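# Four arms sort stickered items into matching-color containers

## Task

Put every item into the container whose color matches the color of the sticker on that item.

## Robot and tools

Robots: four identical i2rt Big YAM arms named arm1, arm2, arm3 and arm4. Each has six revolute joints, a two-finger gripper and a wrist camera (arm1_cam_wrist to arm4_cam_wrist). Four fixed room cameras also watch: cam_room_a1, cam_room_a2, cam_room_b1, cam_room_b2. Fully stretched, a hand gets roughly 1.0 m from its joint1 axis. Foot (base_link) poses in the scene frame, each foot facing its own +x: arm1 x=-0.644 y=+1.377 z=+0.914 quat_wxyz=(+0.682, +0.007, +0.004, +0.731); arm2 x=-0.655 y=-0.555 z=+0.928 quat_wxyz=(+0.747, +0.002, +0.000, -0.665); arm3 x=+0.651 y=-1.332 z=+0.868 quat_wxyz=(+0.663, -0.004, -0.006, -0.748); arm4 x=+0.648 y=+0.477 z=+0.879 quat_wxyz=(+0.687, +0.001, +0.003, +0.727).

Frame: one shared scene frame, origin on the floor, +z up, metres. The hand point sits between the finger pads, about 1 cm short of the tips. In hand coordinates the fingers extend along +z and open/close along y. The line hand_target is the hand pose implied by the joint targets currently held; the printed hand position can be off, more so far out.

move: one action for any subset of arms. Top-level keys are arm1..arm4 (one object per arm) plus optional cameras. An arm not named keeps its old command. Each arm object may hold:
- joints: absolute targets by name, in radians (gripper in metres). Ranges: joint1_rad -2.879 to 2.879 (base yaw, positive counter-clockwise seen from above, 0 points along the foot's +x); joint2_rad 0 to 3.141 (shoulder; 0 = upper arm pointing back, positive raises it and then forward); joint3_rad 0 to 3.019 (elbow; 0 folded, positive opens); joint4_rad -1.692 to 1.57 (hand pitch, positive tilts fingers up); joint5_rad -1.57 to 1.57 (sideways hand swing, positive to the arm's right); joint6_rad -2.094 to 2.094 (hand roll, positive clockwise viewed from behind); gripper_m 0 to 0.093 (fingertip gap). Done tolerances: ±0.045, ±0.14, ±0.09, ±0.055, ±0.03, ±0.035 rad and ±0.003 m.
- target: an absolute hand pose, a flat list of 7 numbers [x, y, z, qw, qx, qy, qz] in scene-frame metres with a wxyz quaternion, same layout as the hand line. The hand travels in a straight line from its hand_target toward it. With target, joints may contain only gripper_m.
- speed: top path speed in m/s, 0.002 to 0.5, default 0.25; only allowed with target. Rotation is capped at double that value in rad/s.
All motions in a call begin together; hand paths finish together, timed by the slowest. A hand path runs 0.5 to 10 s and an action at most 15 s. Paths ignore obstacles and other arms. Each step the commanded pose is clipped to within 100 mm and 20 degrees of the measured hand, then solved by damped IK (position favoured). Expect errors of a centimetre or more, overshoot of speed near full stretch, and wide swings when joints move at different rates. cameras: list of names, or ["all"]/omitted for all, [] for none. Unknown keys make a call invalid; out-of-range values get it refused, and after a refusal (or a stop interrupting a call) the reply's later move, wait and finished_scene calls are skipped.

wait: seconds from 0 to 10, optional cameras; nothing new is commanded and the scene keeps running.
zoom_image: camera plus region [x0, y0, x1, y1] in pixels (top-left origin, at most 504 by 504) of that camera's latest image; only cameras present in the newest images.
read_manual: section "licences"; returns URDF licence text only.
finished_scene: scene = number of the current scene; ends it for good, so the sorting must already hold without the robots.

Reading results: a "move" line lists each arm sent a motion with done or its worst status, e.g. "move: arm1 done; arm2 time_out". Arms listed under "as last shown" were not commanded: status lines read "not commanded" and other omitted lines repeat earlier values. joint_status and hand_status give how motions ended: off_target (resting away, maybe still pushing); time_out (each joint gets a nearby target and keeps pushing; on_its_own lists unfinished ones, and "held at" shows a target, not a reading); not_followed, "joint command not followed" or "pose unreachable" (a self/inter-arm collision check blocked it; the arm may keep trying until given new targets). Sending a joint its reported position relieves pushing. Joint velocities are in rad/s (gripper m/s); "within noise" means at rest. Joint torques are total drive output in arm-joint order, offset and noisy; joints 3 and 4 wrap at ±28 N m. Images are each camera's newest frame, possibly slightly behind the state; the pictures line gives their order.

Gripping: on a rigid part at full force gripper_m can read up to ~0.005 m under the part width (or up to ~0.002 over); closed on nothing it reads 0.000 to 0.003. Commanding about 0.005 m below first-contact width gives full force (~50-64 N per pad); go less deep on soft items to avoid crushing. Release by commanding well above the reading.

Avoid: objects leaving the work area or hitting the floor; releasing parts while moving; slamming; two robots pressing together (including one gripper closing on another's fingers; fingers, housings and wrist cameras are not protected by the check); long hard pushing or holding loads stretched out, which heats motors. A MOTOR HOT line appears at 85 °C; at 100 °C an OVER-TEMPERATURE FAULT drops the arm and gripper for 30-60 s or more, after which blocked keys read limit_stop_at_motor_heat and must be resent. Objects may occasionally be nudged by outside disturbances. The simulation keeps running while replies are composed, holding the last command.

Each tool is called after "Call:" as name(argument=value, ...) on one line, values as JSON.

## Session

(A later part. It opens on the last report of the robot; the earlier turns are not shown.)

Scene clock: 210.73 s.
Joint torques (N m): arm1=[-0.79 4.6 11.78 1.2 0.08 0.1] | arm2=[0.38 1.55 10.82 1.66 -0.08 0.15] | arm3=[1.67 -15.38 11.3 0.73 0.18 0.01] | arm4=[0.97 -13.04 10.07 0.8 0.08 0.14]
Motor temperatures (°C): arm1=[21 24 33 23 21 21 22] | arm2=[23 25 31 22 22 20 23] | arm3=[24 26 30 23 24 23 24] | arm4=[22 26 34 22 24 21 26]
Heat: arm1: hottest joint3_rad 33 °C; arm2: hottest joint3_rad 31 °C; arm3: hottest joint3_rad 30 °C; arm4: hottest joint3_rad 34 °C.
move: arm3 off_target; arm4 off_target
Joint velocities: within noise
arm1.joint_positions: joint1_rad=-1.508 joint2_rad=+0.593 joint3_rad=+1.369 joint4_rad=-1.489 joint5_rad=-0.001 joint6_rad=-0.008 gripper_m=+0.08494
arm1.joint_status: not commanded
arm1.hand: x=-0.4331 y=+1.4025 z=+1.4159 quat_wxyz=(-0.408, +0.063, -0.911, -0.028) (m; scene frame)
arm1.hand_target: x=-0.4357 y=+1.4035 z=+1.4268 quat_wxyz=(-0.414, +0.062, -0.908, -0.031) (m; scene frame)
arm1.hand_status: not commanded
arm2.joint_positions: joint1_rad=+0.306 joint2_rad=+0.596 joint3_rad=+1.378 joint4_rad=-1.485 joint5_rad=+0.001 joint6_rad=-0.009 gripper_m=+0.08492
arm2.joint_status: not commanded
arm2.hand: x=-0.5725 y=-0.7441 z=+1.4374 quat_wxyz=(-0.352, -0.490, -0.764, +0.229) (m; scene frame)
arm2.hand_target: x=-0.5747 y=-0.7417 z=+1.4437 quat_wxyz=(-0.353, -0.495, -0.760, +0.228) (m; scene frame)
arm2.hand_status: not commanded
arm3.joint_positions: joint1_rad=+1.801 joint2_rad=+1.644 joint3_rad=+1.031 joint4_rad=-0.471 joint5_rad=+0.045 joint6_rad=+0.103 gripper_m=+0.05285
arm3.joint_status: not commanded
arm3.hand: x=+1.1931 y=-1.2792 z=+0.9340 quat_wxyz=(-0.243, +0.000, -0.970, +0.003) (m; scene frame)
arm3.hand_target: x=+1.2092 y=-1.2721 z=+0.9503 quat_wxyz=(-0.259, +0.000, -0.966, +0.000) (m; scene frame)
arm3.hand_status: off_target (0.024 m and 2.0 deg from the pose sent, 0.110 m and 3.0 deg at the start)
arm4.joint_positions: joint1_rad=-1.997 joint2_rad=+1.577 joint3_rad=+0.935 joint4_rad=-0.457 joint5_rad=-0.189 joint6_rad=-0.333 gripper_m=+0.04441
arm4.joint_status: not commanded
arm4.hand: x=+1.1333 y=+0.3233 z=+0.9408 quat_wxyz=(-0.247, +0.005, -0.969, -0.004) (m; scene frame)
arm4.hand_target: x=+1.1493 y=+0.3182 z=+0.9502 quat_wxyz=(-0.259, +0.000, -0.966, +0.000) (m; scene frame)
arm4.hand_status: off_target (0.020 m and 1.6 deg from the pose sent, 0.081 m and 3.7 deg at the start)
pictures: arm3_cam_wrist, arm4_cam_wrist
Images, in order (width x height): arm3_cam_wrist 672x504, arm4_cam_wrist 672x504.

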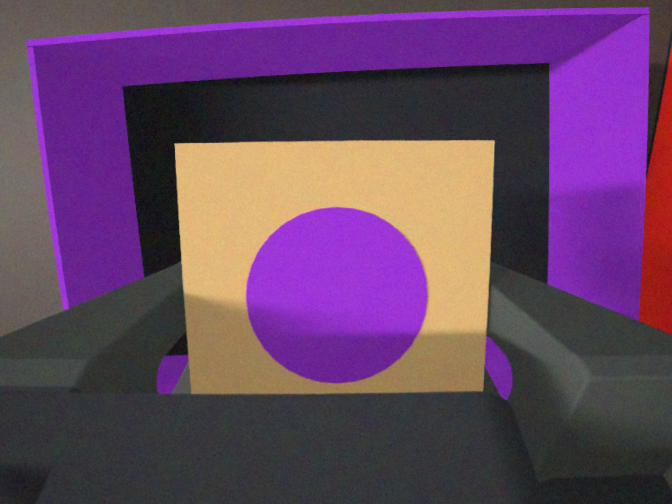

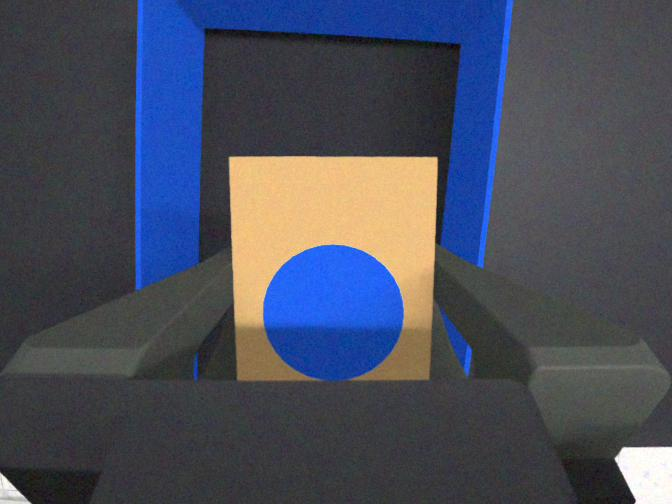

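Call:
move(arm3={"target":[1.227,-1.273,0.83,0.259,0,0.966,0],"speed":0.2}, arm4={"target":[1.175,0.324,0.83,0.259,0,0.966,0],"speed":0.2}, cameras=["arm3_cam_wrist","arm4_cam_wrist"])

Call:
move(arm3={"target":[1.227,-1.273,0.78,0.259,0,0.966,0],"speed":0.1}, arm4={"target":[1.175,0.324,0.78,0.259,0,0.966,0],"speed":0.1}, cameras=["arm3_cam_wrist","arm4_cam_wrist"])

Scene clock: 218.30 s.
Joint torques (N m): arm1=[-0.85 4.13 11.89 1.07 0.1 0.1] | arm2=[0.32 1.55 10.82 1.66 -0.09 0.14] | arm3=[1.38 -18.49 6.56 1.62 0.13 0] | arm4=[1.03 -16.15 6.76 1.33 0.09 0.17]
Motor temperatures (°C): arm1=[21 24 33 23 21 21 22] | arm2=[23 25 31 22 22 20 23] | arm3=[24 26 30 23 24 23 24] | arm4=[22 26 34 22 24 21 26]
Heat: arm1: hottest joint3_rad 33 °C; arm2: hottest joint3_rad 31 °C; arm3: hottest joint3_rad 30 °C; arm4: hottest joint3_rad 34 °C.
move: arm3 off_target; arm4 off_target
Joint velocities: within noise
arm1, arm2: as last shown
arm3.joint_positions: joint1_rad=+1.801 joint2_rad=+1.908 joint3_rad=+1.031 joint4_rad=-0.201 joint5_rad=+0.045 joint6_rad=+0.103 gripper_m=+0.05285
arm3.joint_status: not commanded
arm3.hand: x=+1.2203 y=-1.2778 z=+0.8226 quat_wxyz=(-0.245, -0.001, -0.969, +0.002) (m; scene frame)
arm3.hand_target: x=+1.2268 y=-1.2730 z=+0.8300 quat_wxyz=(-0.259, +0.000, -0.966, +0.000) (m; scene frame)
arm3.hand_status: off_target (0.011 m and 1.6 deg from the pose sent, 0.110 m and 2.0 deg at the start)
arm4.joint_positions: joint1_rad=-1.967 joint2_rad=+1.873 joint3_rad=+0.935 joint4_rad=-0.161 joint5_rad=-0.173 joint6_rad=-0.304 gripper_m=+0.04441
arm4.joint_status: not commanded
arm4.hand: x=+1.1622 y=+0.3264 z=+0.8238 quat_wxyz=(-0.245, +0.004, -0.970, -0.005) (m; scene frame)
arm4.hand_target: x=+1.1746 y=+0.3241 z=+0.8303 quat_wxyz=(-0.259, +0.000, -0.966, +0.000) (m; scene frame)
arm4.hand_status: off_target (0.014 m and 1.8 deg from the pose sent, 0.118 m and 1.6 deg at the start)
pictures: arm3_cam_wrist, arm4_cam_wrist
Images, in order (width x height): arm3_cam_wrist 672x504, arm4_cam_wrist 672x504.

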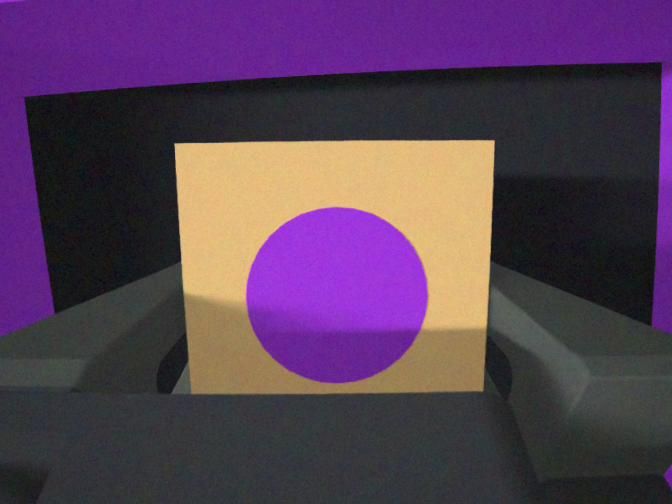

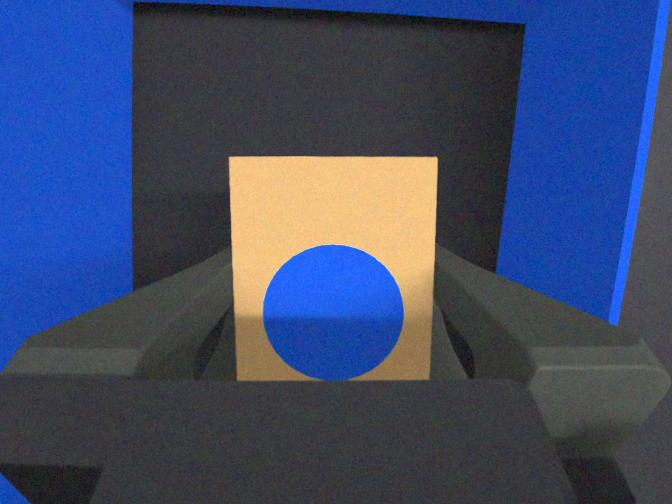

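Scene clock: 219.47 s.
Joint torques (N m): arm1=[-1.44 5.01 11.75 1.11 0.06 0.11] | arm2=[0.15 1.55 10.84 1.69 -0.08 0.16] | arm3=[1.67 -18.55 5.34 1.68 0.16 0.01] | arm4=[1.08 -16.32 5.81 1.5 0.06 0.18]
Motor temperatures (°C): arm1=[21 24 33 23 21 21 22] | arm2=[23 25 31 22 22 20 23] | arm3=[24 26 30 23 24 23 24] | arm4=[22 26 34 22 24 21 26]
Heat: arm1: hottest joint3_rad 33 °C; arm2: hottest joint3_rad 31 °C; arm3: hottest joint3_rad 30 °C; arm4: hottest joint3_rad 34 °C.
move: arm3 done; arm4 done
Joint velocities: within noise
arm1, arm2: as last shown
arm3.joint_positions: joint1_rad=+1.801 joint2_rad=+2.012 joint3_rad=+1.031 joint4_rad=-0.083 joint5_rad=+0.045 joint6_rad=+0.103 gripper_m=+0.05285
arm3.joint_status: not commanded
arm3.hand: x=+1.2252 y=-1.2779 z=+0.7789 quat_wxyz=(-0.252, -0.001, -0.968, +0.002) (m; scene frame)
arm3.hand_target: x=+1.2269 y=-1.2730 z=+0.7800 quat_wxyz=(-0.259, +0.000, -0.966, +0.000) (m; scene frame)
arm3.hand_status: done (0.005 m and 0.8 deg from the pose sent, 0.043 m and 1.6 deg at the start)
arm4.joint_positions: joint1_rad=-1.967 joint2_rad=+1.986 joint3_rad=+0.935 joint4_rad=-0.037 joint5_rad=-0.173 joint6_rad=-0.304 gripper_m=+0.04441
arm4.joint_status: not commanded
arm4.hand: x=+1.1655 y=+0.3249 z=+0.7796 quat_wxyz=(-0.250, +0.004, -0.968, -0.003) (m; scene frame)
arm4.hand_target: x=+1.1747 y=+0.3241 z=+0.7801 quat_wxyz=(-0.259, +0.000, -0.966, +0.000) (m; scene frame)
arm4.hand_status: done (0.010 m and 1.2 deg from the pose sent, 0.046 m and 1.8 deg at the start)
pictures: arm3_cam_wrist, arm4_cam_wrist
Images, in order (width x height): arm3_cam_wrist 672x504, arm4_cam_wrist 672x504.

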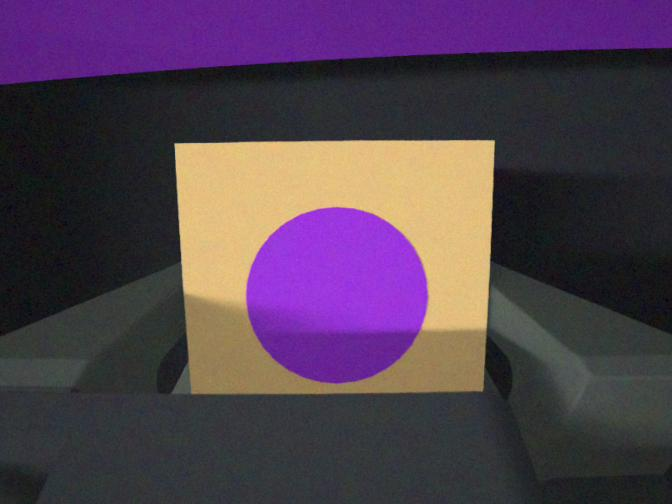

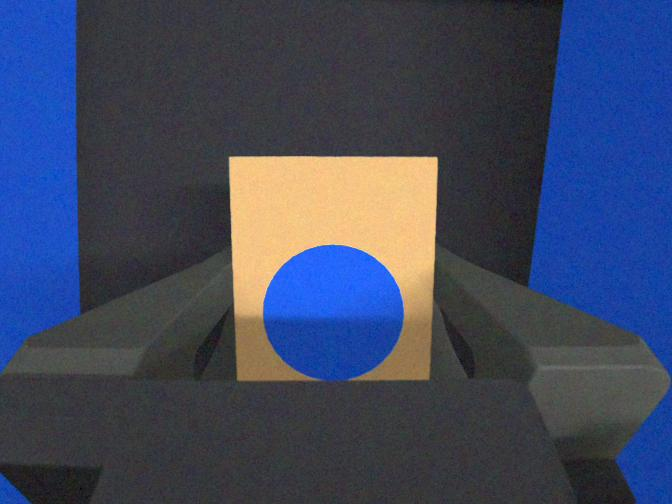

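Call:
move(arm3={"target":[1.225,-1.273,0.75,0.259,0,0.966,0],"speed":0.06}, arm4={"target":[1.172,0.324,0.75,0.259,0,0.966,0],"speed":0.06}, cameras=[])

Call:
move(arm3={"target":[1.225,-1.273,0.735,0.259,0,0.966,0],"speed":0.04}, arm4={"target":[1.172,0.324,0.735,0.259,0,0.966,0],"speed":0.04}, cameras=["arm3_cam_wrist","arm4_cam_wrist"])

Scene clock: 224.83 s.
Joint torques (N m): arm1=[-0.91 5.13 11.73 1.16 0.09 0.14] | arm2=[0.32 1.67 10.85 1.63 -0.07 0.15] | arm3=[1.61 -18.49 4.72 1.69 0.18 0.02] | arm4=[0.97 -16.56 5.19 1.43 0.06 0.16]
Motor temperatures (°C): arm1=[21 24 33 23 21 21 22] | arm2=[23 25 31 22 22 20 23] | arm3=[24 26 30 23 24 23 24] | arm4=[22 26 33 22 24 21 26]
Heat: arm1: hottest joint3_rad 33 °C; arm2: hottest joint3_rad 31 °C; arm3: hottest joint3_rad 30 °C; arm4: hottest joint3_rad 33 °C.
move: arm3 done; arm4 done
Joint velocities: within noise
arm1, arm2: as last shown
arm3.joint_positions: joint1_rad=+1.801 joint2_rad=+2.076 joint3_rad=+1.031 joint4_rad=-0.013 joint5_rad=+0.045 joint6_rad=+0.103 gripper_m=+0.05285
arm3.joint_status: not commanded
arm3.hand: x=+1.2255 y=-1.2782 z=+0.7521 quat_wxyz=(-0.255, -0.001, -0.967, +0.001) (m; scene frame)
arm3.hand_target: x=+1.2249 y=-1.2730 z=+0.7501 quat_wxyz=(-0.259, +0.000, -0.966, +0.000) (m; scene frame)
arm3.hand_status: done (0.006 m and 0.5 deg from the pose sent, 0.029 m and 0.8 deg at the start)
arm4.joint_positions: joint1_rad=-1.967 joint2_rad=+2.054 joint3_rad=+0.935 joint4_rad=+0.037 joint5_rad=-0.173 joint6_rad=-0.304 gripper_m=+0.04441
arm4.joint_status: not commanded
arm4.hand: x=+1.1649 y=+0.3250 z=+0.7529 quat_wxyz=(-0.253, +0.004, -0.968, -0.002) (m; scene frame)
arm4.hand_target: x=+1.1718 y=+0.3241 z=+0.7501 quat_wxyz=(-0.259, +0.000, -0.966, +0.000) (m; scene frame)
arm4.hand_status: done (0.008 m and 0.9 deg from the pose sent, 0.030 m and 1.2 deg at the start)
pictures: none
No camera images: "cameras" was empty.

Scene clock: 225.80 s.
Joint torques (N m): arm1=[-1.38 4.6 11.89 1.22 0.06 0.11] | arm2=[0.26 1.55 10.84 1.72 -0.07 0.15] | arm3=[1.73 -17.14 4.86 1.59 0.15 0.03] | arm4=[0.56 -16.09 5.38 1.4 0.05 0.16]
Motor temperatures (°C): arm1=[21 24 33 23 21 21 22] | arm2=[23 25 31 22 22 20 23] | arm3=[24 26 30 23 24 23 24] | arm4=[22 26 33 22 24 21 26]
Heat: arm1: hottest joint3_rad 33 °C; arm2: hottest joint3_rad 31 °C; arm3: hottest joint3_rad 30 °C; arm4: hottest joint3_rad 33 °C.
move: arm3 off_target; arm4 done
Joint velocities: within noise
arm1, arm2: as last shown
arm3.joint_positions: joint1_rad=+1.801 joint2_rad=+2.096 joint3_rad=+1.031 joint4_rad=+0.023 joint5_rad=+0.046 joint6_rad=+0.103 gripper_m=+0.05285
arm3.joint_status: not commanded
arm3.hand: x=+1.2280 y=-1.2782 z=+0.7452 quat_wxyz=(-0.263, -0.001, -0.965, +0.001) (m; scene frame)
arm3.hand_target: x=+1.2247 y=-1.2731 z=+0.7351 quat_wxyz=(-0.259, +0.000, -0.966, +0.000) (m; scene frame)
arm3.hand_status: off_target (0.012 m and 0.5 deg from the pose sent, 0.018 m and 0.5 deg at the start)
arm4.joint_positions: joint1_rad=-1.967 joint2_rad=+2.090 joint3_rad=+0.935 joint4_rad=+0.070 joint5_rad=-0.173 joint6_rad=-0.304 gripper_m=+0.04441
arm4.joint_status: not commanded
arm4.hand: x=+1.1627 y=+0.3257 z=+0.7380 quat_wxyz=(-0.251, +0.004, -0.968, -0.002) (m; scene frame)
arm4.hand_target: x=+1.1717 y=+0.3241 z=+0.7351 quat_wxyz=(-0.259, +0.000, -0.966, +0.000) (m; scene frame)
arm4.hand_status: done (0.010 m and 1.0 deg from the pose sent, 0.019 m and 0.9 deg at the start)
pictures: arm3_cam_wrist, arm4_cam_wrist
Images, in order (width x height): arm3_cam_wrist 672x504, arm4_cam_wrist 672x504.

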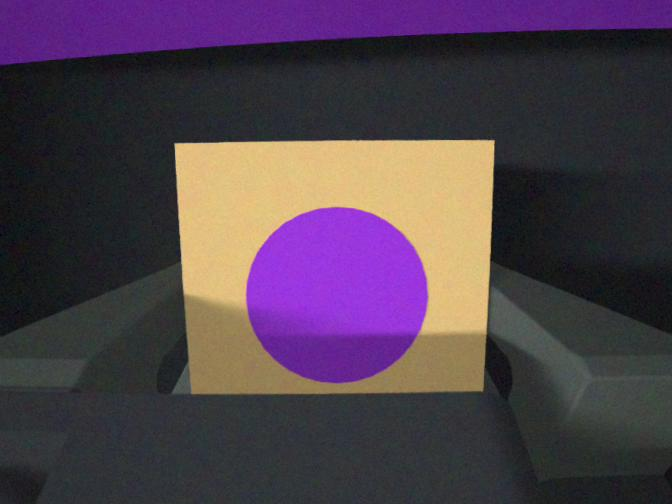

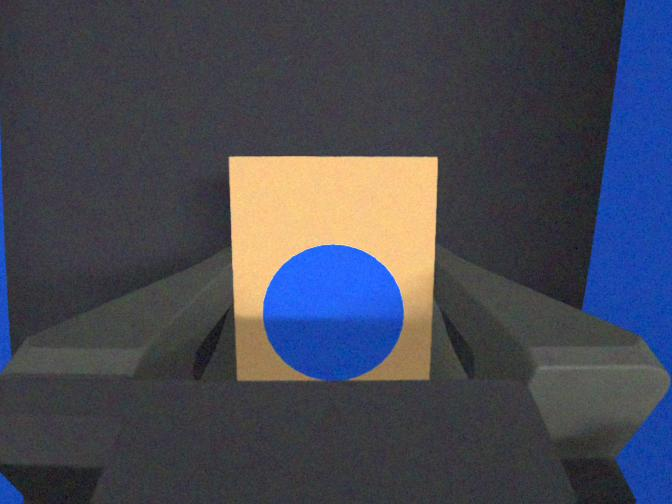

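Call:
move(arm3={"joints":{"gripper_m":0.064}}, arm4={"target":[1.172,0.324,0.723,0.259,0,0.966,0],"speed":0.03}, cameras=[])

Call:
move(arm3={"joints":{"gripper_m":0.085}}, arm4={"target":[1.172,0.324,0.716,0.259,0,0.966,0],"speed":0.03}, cameras=["arm3_cam_wrist","arm4_cam_wrist"])

Scene clock: 232.17 s.
Joint torques (N m): arm1=[-1.38 5.01 11.95 1.17 0.03 0.11] | arm2=[0.15 1.55 10.85 1.68 -0.07 0.16] | arm3=[1.67 -17.2 4.89 1.58 0.14 0.01] | arm4=[0.79 -14.1 5.74 1.42 0.1 0.18]
Motor temperatures (°C): arm1=[21 24 33 23 21 21 21] | arm2=[23 25 31 22 22 20 23] | arm3=[24 26 29 23 24 23 24] | arm4=[22 26 33 22 24 21 26]
Heat: arm1: hottest joint3_rad 33 °C; arm2: hottest joint3_rad 31 °C; arm3: hottest joint3_rad 29 °C; arm4: hottest joint3_rad 33 °C.
move: arm3 done; arm4 off_target
Joint velocities: within noise
arm1, arm2: as last shown
arm3.joint_positions: joint1_rad=+1.801 joint2_rad=+2.097 joint3_rad=+1.031 joint4_rad=+0.023 joint5_rad=+0.046 joint6_rad=+0.104 gripper_m=+0.06396
arm3.joint_status: all done
arm3.hand: x=+1.2278 y=-1.2783 z=+0.7446 quat_wxyz=(-0.262, -0.001, -0.965, +0.001) (m; scene frame)
arm3.hand_target: x=+1.2248 y=-1.2731 z=+0.7353 quat_wxyz=(-0.259, +0.000, -0.966, +0.000) (m; scene frame)
arm3.hand_status: not commanded
arm4.joint_positions: joint1_rad=-1.967 joint2_rad=+2.098 joint3_rad=+0.935 joint4_rad=+0.101 joint5_rad=-0.173 joint6_rad=-0.304 gripper_m=+0.04441
arm4.joint_status: not commanded
arm4.hand: x=+1.1667 y=+0.3243 z=+0.7374 quat_wxyz=(-0.262, +0.005, -0.965, +0.002) (m; scene frame)
arm4.hand_target: x=+1.1713 y=+0.3242 z=+0.7234 quat_wxyz=(-0.259, +0.000, -0.966, +0.000) (m; scene frame)
arm4.hand_status: off_target (0.015 m and 0.7 deg from the pose sent, 0.018 m and 1.0 deg at the start)
pictures: none
No camera images: "cameras" was empty.

Scene clock: 233.13 s.
Joint torques (N m): arm1=[-1.67 3.96 11.74 1.14 0.09 0.1] | arm2=[0.26 1.49 10.84 1.68 -0.08 0.14] | arm3=[1.67 -17.2 4.88 1.54 0.14 0.02] | arm4=[1.26 -13.57 5.2 1.17 0.11 0.16]
Motor temperatures (°C): arm1=[21 24 33 23 21 21 21] | arm2=[23 25 31 22 22 20 23] | arm3=[24 26 29 23 24 23 24] | arm4=[22 26 33 22 24 21 26]
Heat: arm1: hottest joint3_rad 33 °C; arm2: hottest joint3_rad 31 °C; arm3: hottest joint3_rad 29 °C; arm4: hottest joint3_rad 33 °C.
move: arm3 done; arm4 off_target
Joint velocities: within noise
arm1, arm2: as last shown
arm3.joint_positions: joint1_rad=+1.801 joint2_rad=+2.097 joint3_rad=+1.031 joint4_rad=+0.024 joint5_rad=+0.046 joint6_rad=+0.104 gripper_m=+0.08493
arm3.joint_status: all done
arm3.hand: x=+1.2280 y=-1.2783 z=+0.7447 quat_wxyz=(-0.263, -0.002, -0.965, +0.001) (m; scene frame)
arm3.hand_target: x=+1.2248 y=-1.2731 z=+0.7353 quat_wxyz=(-0.259, +0.000, -0.966, +0.000) (m; scene frame)
arm3.hand_status: not commanded
arm4.joint_positions: joint1_rad=-1.967 joint2_rad=+2.105 joint3_rad=+0.942 joint4_rad=+0.118 joint5_rad=-0.173 joint6_rad=-0.304 gripper_m=+0.04441
arm4.joint_status: not commanded
arm4.hand: x=+1.1724 y=+0.3223 z=+0.7377 quat_wxyz=(-0.269, +0.006, -0.963, +0.004) (m; scene frame)
arm4.hand_target: x=+1.1709 y=+0.3243 z=+0.7168 quat_wxyz=(-0.259, +0.000, -0.966, +0.000) (m; scene frame)
arm4.hand_status: off_target (0.022 m and 1.5 deg from the pose sent, 0.022 m and 0.7 deg at the start)
pictures: arm3_cam_wrist, arm4_cam_wrist
Images, in order (width x height): arm3_cam_wrist 672x504, arm4_cam_wrist 672x504.

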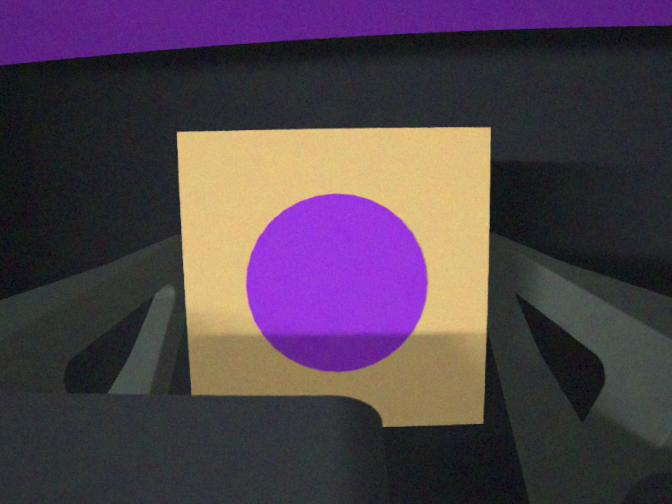

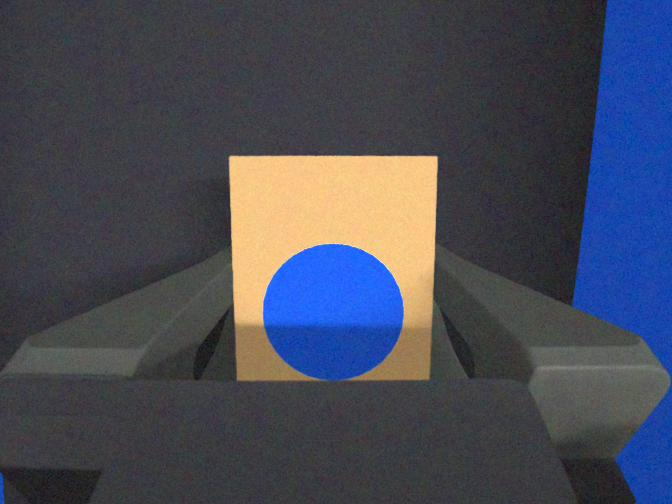

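Call:
move(arm3={"target":[1.165,-1.275,0.86,0.259,0,0.966,0],"speed":0.15}, arm4={"joints":{"gripper_m":0.055}}, cameras=[])

Call:
move(arm4={"joints":{"gripper_m":0.085}}, arm3={"joints":{"joint2_rad":0.9,"joint3_rad":1.25,"joint4_rad":-1.4}}, cameras=[])

Call:
move(arm4={"target":[1.11,0.324,0.86,0.259,0,0.966,0],"speed":0.15}, cameras=["arm4_cam_wrist","cam_room_a1","cam_room_a2"])

Scene clock: 238.90 s.
Joint torques (N m): arm1=[-0.56 4.6 11.84 1.2 0.03 0.08] | arm2=[0.21 1.55 10.81 1.68 -0.08 0.16] | arm3=[2.26 -15.44 5.87 0.75 0.18 0.02] | arm4=[0.62 -13.8 5.05 1.09 0.18 0.15]
Motor temperatures (°C): arm1=[21 24 33 23 21 21 21] | arm2=[23 25 31 22 22 20 23] | arm3=[24 26 29 23 24 23 24] | arm4=[22 25 32 22 24 21 26]
Heat: arm1: hottest joint3_rad 33 °C; arm2: hottest joint3_rad 31 °C; arm3: hottest joint3_rad 29 °C; arm4: hottest joint3_rad 32 °C.
move: arm3 done; arm4 done
Joint velocities: within noise
arm1, arm2: as last shown
arm3.joint_positions: joint1_rad=+1.804 joint2_rad=+1.722 joint3_rad=+0.868 joint4_rad=-0.185 joint5_rad=+0.049 joint6_rad=+0.110 gripper_m=+0.08493
arm3.joint_status: not commanded
arm3.hand: x=+1.1702 y=-1.2819 z=+0.8623 quat_wxyz=(-0.264, -0.003, -0.964, +0.001) (m; scene frame)
arm3.hand_target: x=+1.1651 y=-1.2752 z=+0.8600 quat_wxyz=(-0.259, +0.000, -0.966, +0.000) (m; scene frame)
arm3.hand_status: done (0.009 m and 0.8 deg from the pose sent, 0.131 m and 0.5 deg at the start)
arm4.joint_positions: joint1_rad=-1.965 joint2_rad=+2.110 joint3_rad=+0.944 joint4_rad=+0.122 joint5_rad=-0.175 joint6_rad=-0.304 gripper_m=+0.05490
arm4.joint_status: all done
arm4.hand: x=+1.1734 y=+0.3235 z=+0.7363 quat_wxyz=(-0.270, +0.007, -0.963, +0.003) (m; scene frame)
arm4.hand_target: x=+1.1710 y=+0.3242 z=+0.7168 quat_wxyz=(-0.259, +0.000, -0.966, +0.000) (m; scene frame)
arm4.hand_status: not commanded
pictures: none
No camera images: "cameras" was empty.

Scene clock: 240.50 s.
Joint torques (N m): arm1=[-1.03 3.84 11.78 1.22 0.06 0.13] | arm2=[0.26 1.61 10.88 1.68 -0.07 0.16] | arm3=[2.14 -4.31 9.48 0.69 0.16 0.02] | arm4=[0.73 -13.98 5.12 1.06 0.19 0.17]
Motor temperatures (°C): arm1=[21 24 33 23 21 21 21] | arm2=[23 25 31 22 22 20 23] | arm3=[24 26 29 23 24 23 24] | arm4=[22 25 32 22 24 21 26]
Heat: arm1: hottest joint3_rad 33 °C; arm2: hottest joint3_rad 31 °C; arm3: hottest joint3_rad 29 °C; arm4: hottest joint3_rad 32 °C.
move: arm3 done; arm4 done
Joint velocities: within noise
arm1.joint_positions: joint1_rad=-1.508 joint2_rad=+0.593 joint3_rad=+1.369 joint4_rad=-1.489 joint5_rad=-0.001 joint6_rad=-0.008 gripper_m=+0.08494
arm1.joint_status: not commanded
arm1.hand: x=-0.4331 y=+1.4025 z=+1.4159 quat_wxyz=(-0.408, +0.063, -0.911, -0.028) (m; scene frame)
arm1.hand_target: x=-0.4357 y=+1.4035 z=+1.4268 quat_wxyz=(-0.414, +0.062, -0.908, -0.031) (m; scene frame)
arm1.hand_status: not commanded
arm2.joint_positions: joint1_rad=+0.306 joint2_rad=+0.596 joint3_rad=+1.378 joint4_rad=-1.485 joint5_rad=+0.001 joint6_rad=-0.009 gripper_m=+0.08492
arm2.joint_status: not commanded
arm2.hand: x=-0.5725 y=-0.7441 z=+1.4374 quat_wxyz=(-0.352, -0.490, -0.764, +0.229) (m; scene frame)
arm2.hand_target: x=-0.5747 y=-0.7417 z=+1.4437 quat_wxyz=(-0.353, -0.495, -0.760, +0.228) (m; scene frame)
arm2.hand_status: not commanded
arm3.joint_positions: joint1_rad=+1.805 joint2_rad=+0.898 joint3_rad=+1.244 joint4_rad=-1.393 joint5_rad=+0.050 joint6_rad=+0.110 gripper_m=+0.08493
arm3.joint_status: all done
arm3.hand: x=+0.9706 y=-1.2990 z=+1.2533 quat_wxyz=(-0.260, -0.003, -0.965, +0.002) (m; scene frame)
arm3.hand_target: x=+0.9697 y=-1.2947 z=+1.2546 quat_wxyz=(-0.259, +0.000, -0.966, +0.000) (m; scene frame)
arm3.hand_status: not commanded
arm4.joint_positions: joint1_rad=-1.964 joint2_rad=+2.110 joint3_rad=+0.944 joint4_rad=+0.124 joint5_rad=-0.175 joint6_rad=-0.304 gripper_m=+0.08488
arm4.joint_status: all done
arm4.hand: x=+1.1740 y=+0.3240 z=+0.7366 quat_wxyz=(-0.271, +0.008, -0.962, +0.003) (m; scene frame)
arm4.hand_target: x=+1.1710 y=+0.3242 z=+0.7168 quat_wxyz=(-0.259, +0.000, -0.966, +0.000) (m; scene frame)
arm4.hand_status: not commanded
pictures: none
No camera images: "cameras" was empty.

Scene clock: 242.17 s.
Joint torques (N m): arm1=[-1.26 5.3 11.86 0.96 0.03 0.11] | arm2=[0.26 1.61 10.85 1.68 -0.07 0.16] | arm3=[2.32 -4.19 9.52 0.72 0.16 0.03] | arm4=[-0.09 -14.51 5.67 0.5 -0.18 -0.12]
Motor temperatures (°C): arm1=[21 24 33 23 21 21 21] | arm2=[23 25 31 22 22 20 23] | arm3=[24 26 29 23 24 23 24] | arm4=[22 25 32 22 24 21 26]
Heat: arm1: hottest joint3_rad 33 °C; arm2: hottest joint3_rad 31 °C; arm3: hottest joint3_rad 29 °C; arm4: hottest joint3_rad 32 °C.
move: arm4 done
Joint velocities: within noise
arm1, arm2, arm3: as last shown
arm4.joint_positions: joint1_rad=-2.009 joint2_rad=+1.699 joint3_rad=+0.786 joint4_rad=-0.155 joint5_rad=-0.191 joint6_rad=-0.323 gripper_m=+0.08489
arm4.joint_status: not commanded
arm4.hand: x=+1.1129 y=+0.3254 z=+0.8597 quat_wxyz=(-0.262, -0.004, -0.965, +0.000) (m; scene frame)
arm4.hand_target: x=+1.1100 y=+0.3239 z=+0.8600 quat_wxyz=(-0.259, +0.000, -0.966, +0.000) (m; scene frame)
arm4.hand_status: done (0.003 m and 0.6 deg from the pose sent, 0.139 m and 1.7 deg at the start)
pictures: arm4_cam_wrist, cam_room_a1, cam_room_a2
Images, in order (width x height): arm4_cam_wrist 672x504, cam_room_a1 672x504, cam_room_a2 672x504.

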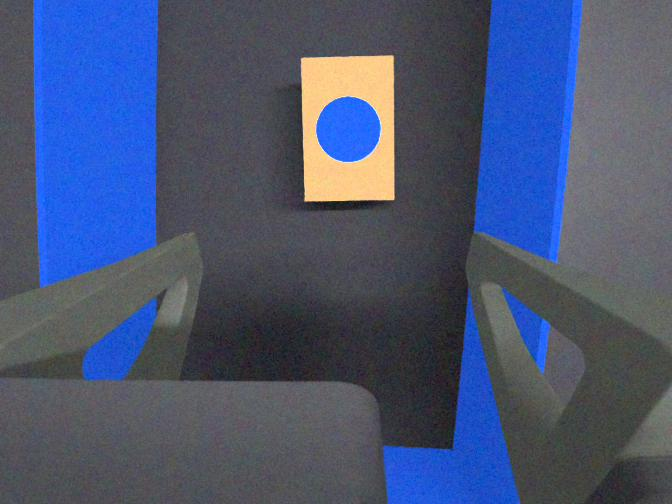

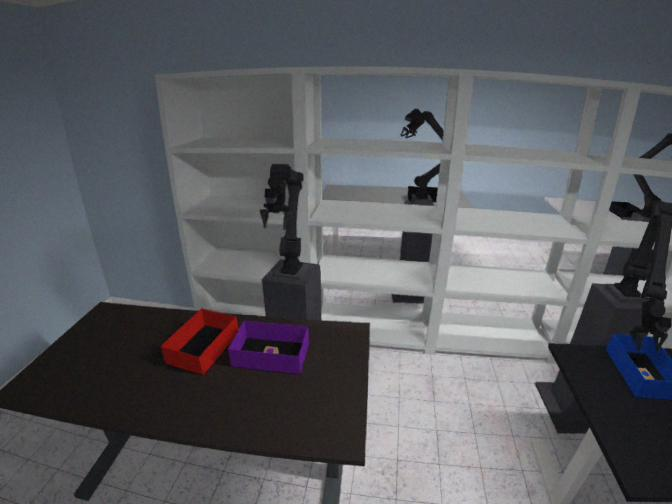

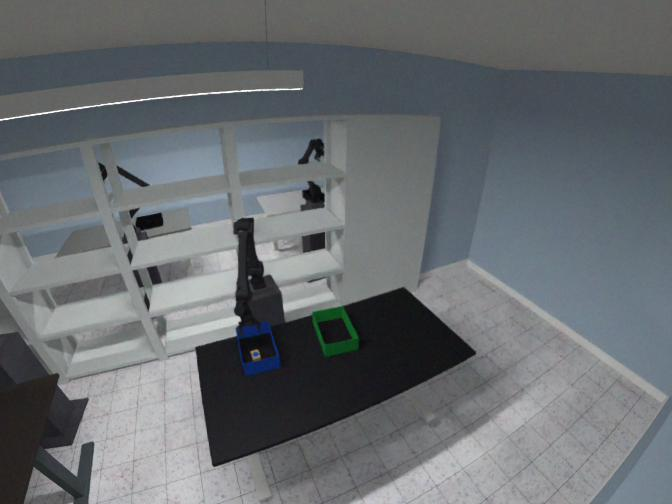

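Call:
finished_scene(scene=2)

The scene is finished: the task was done.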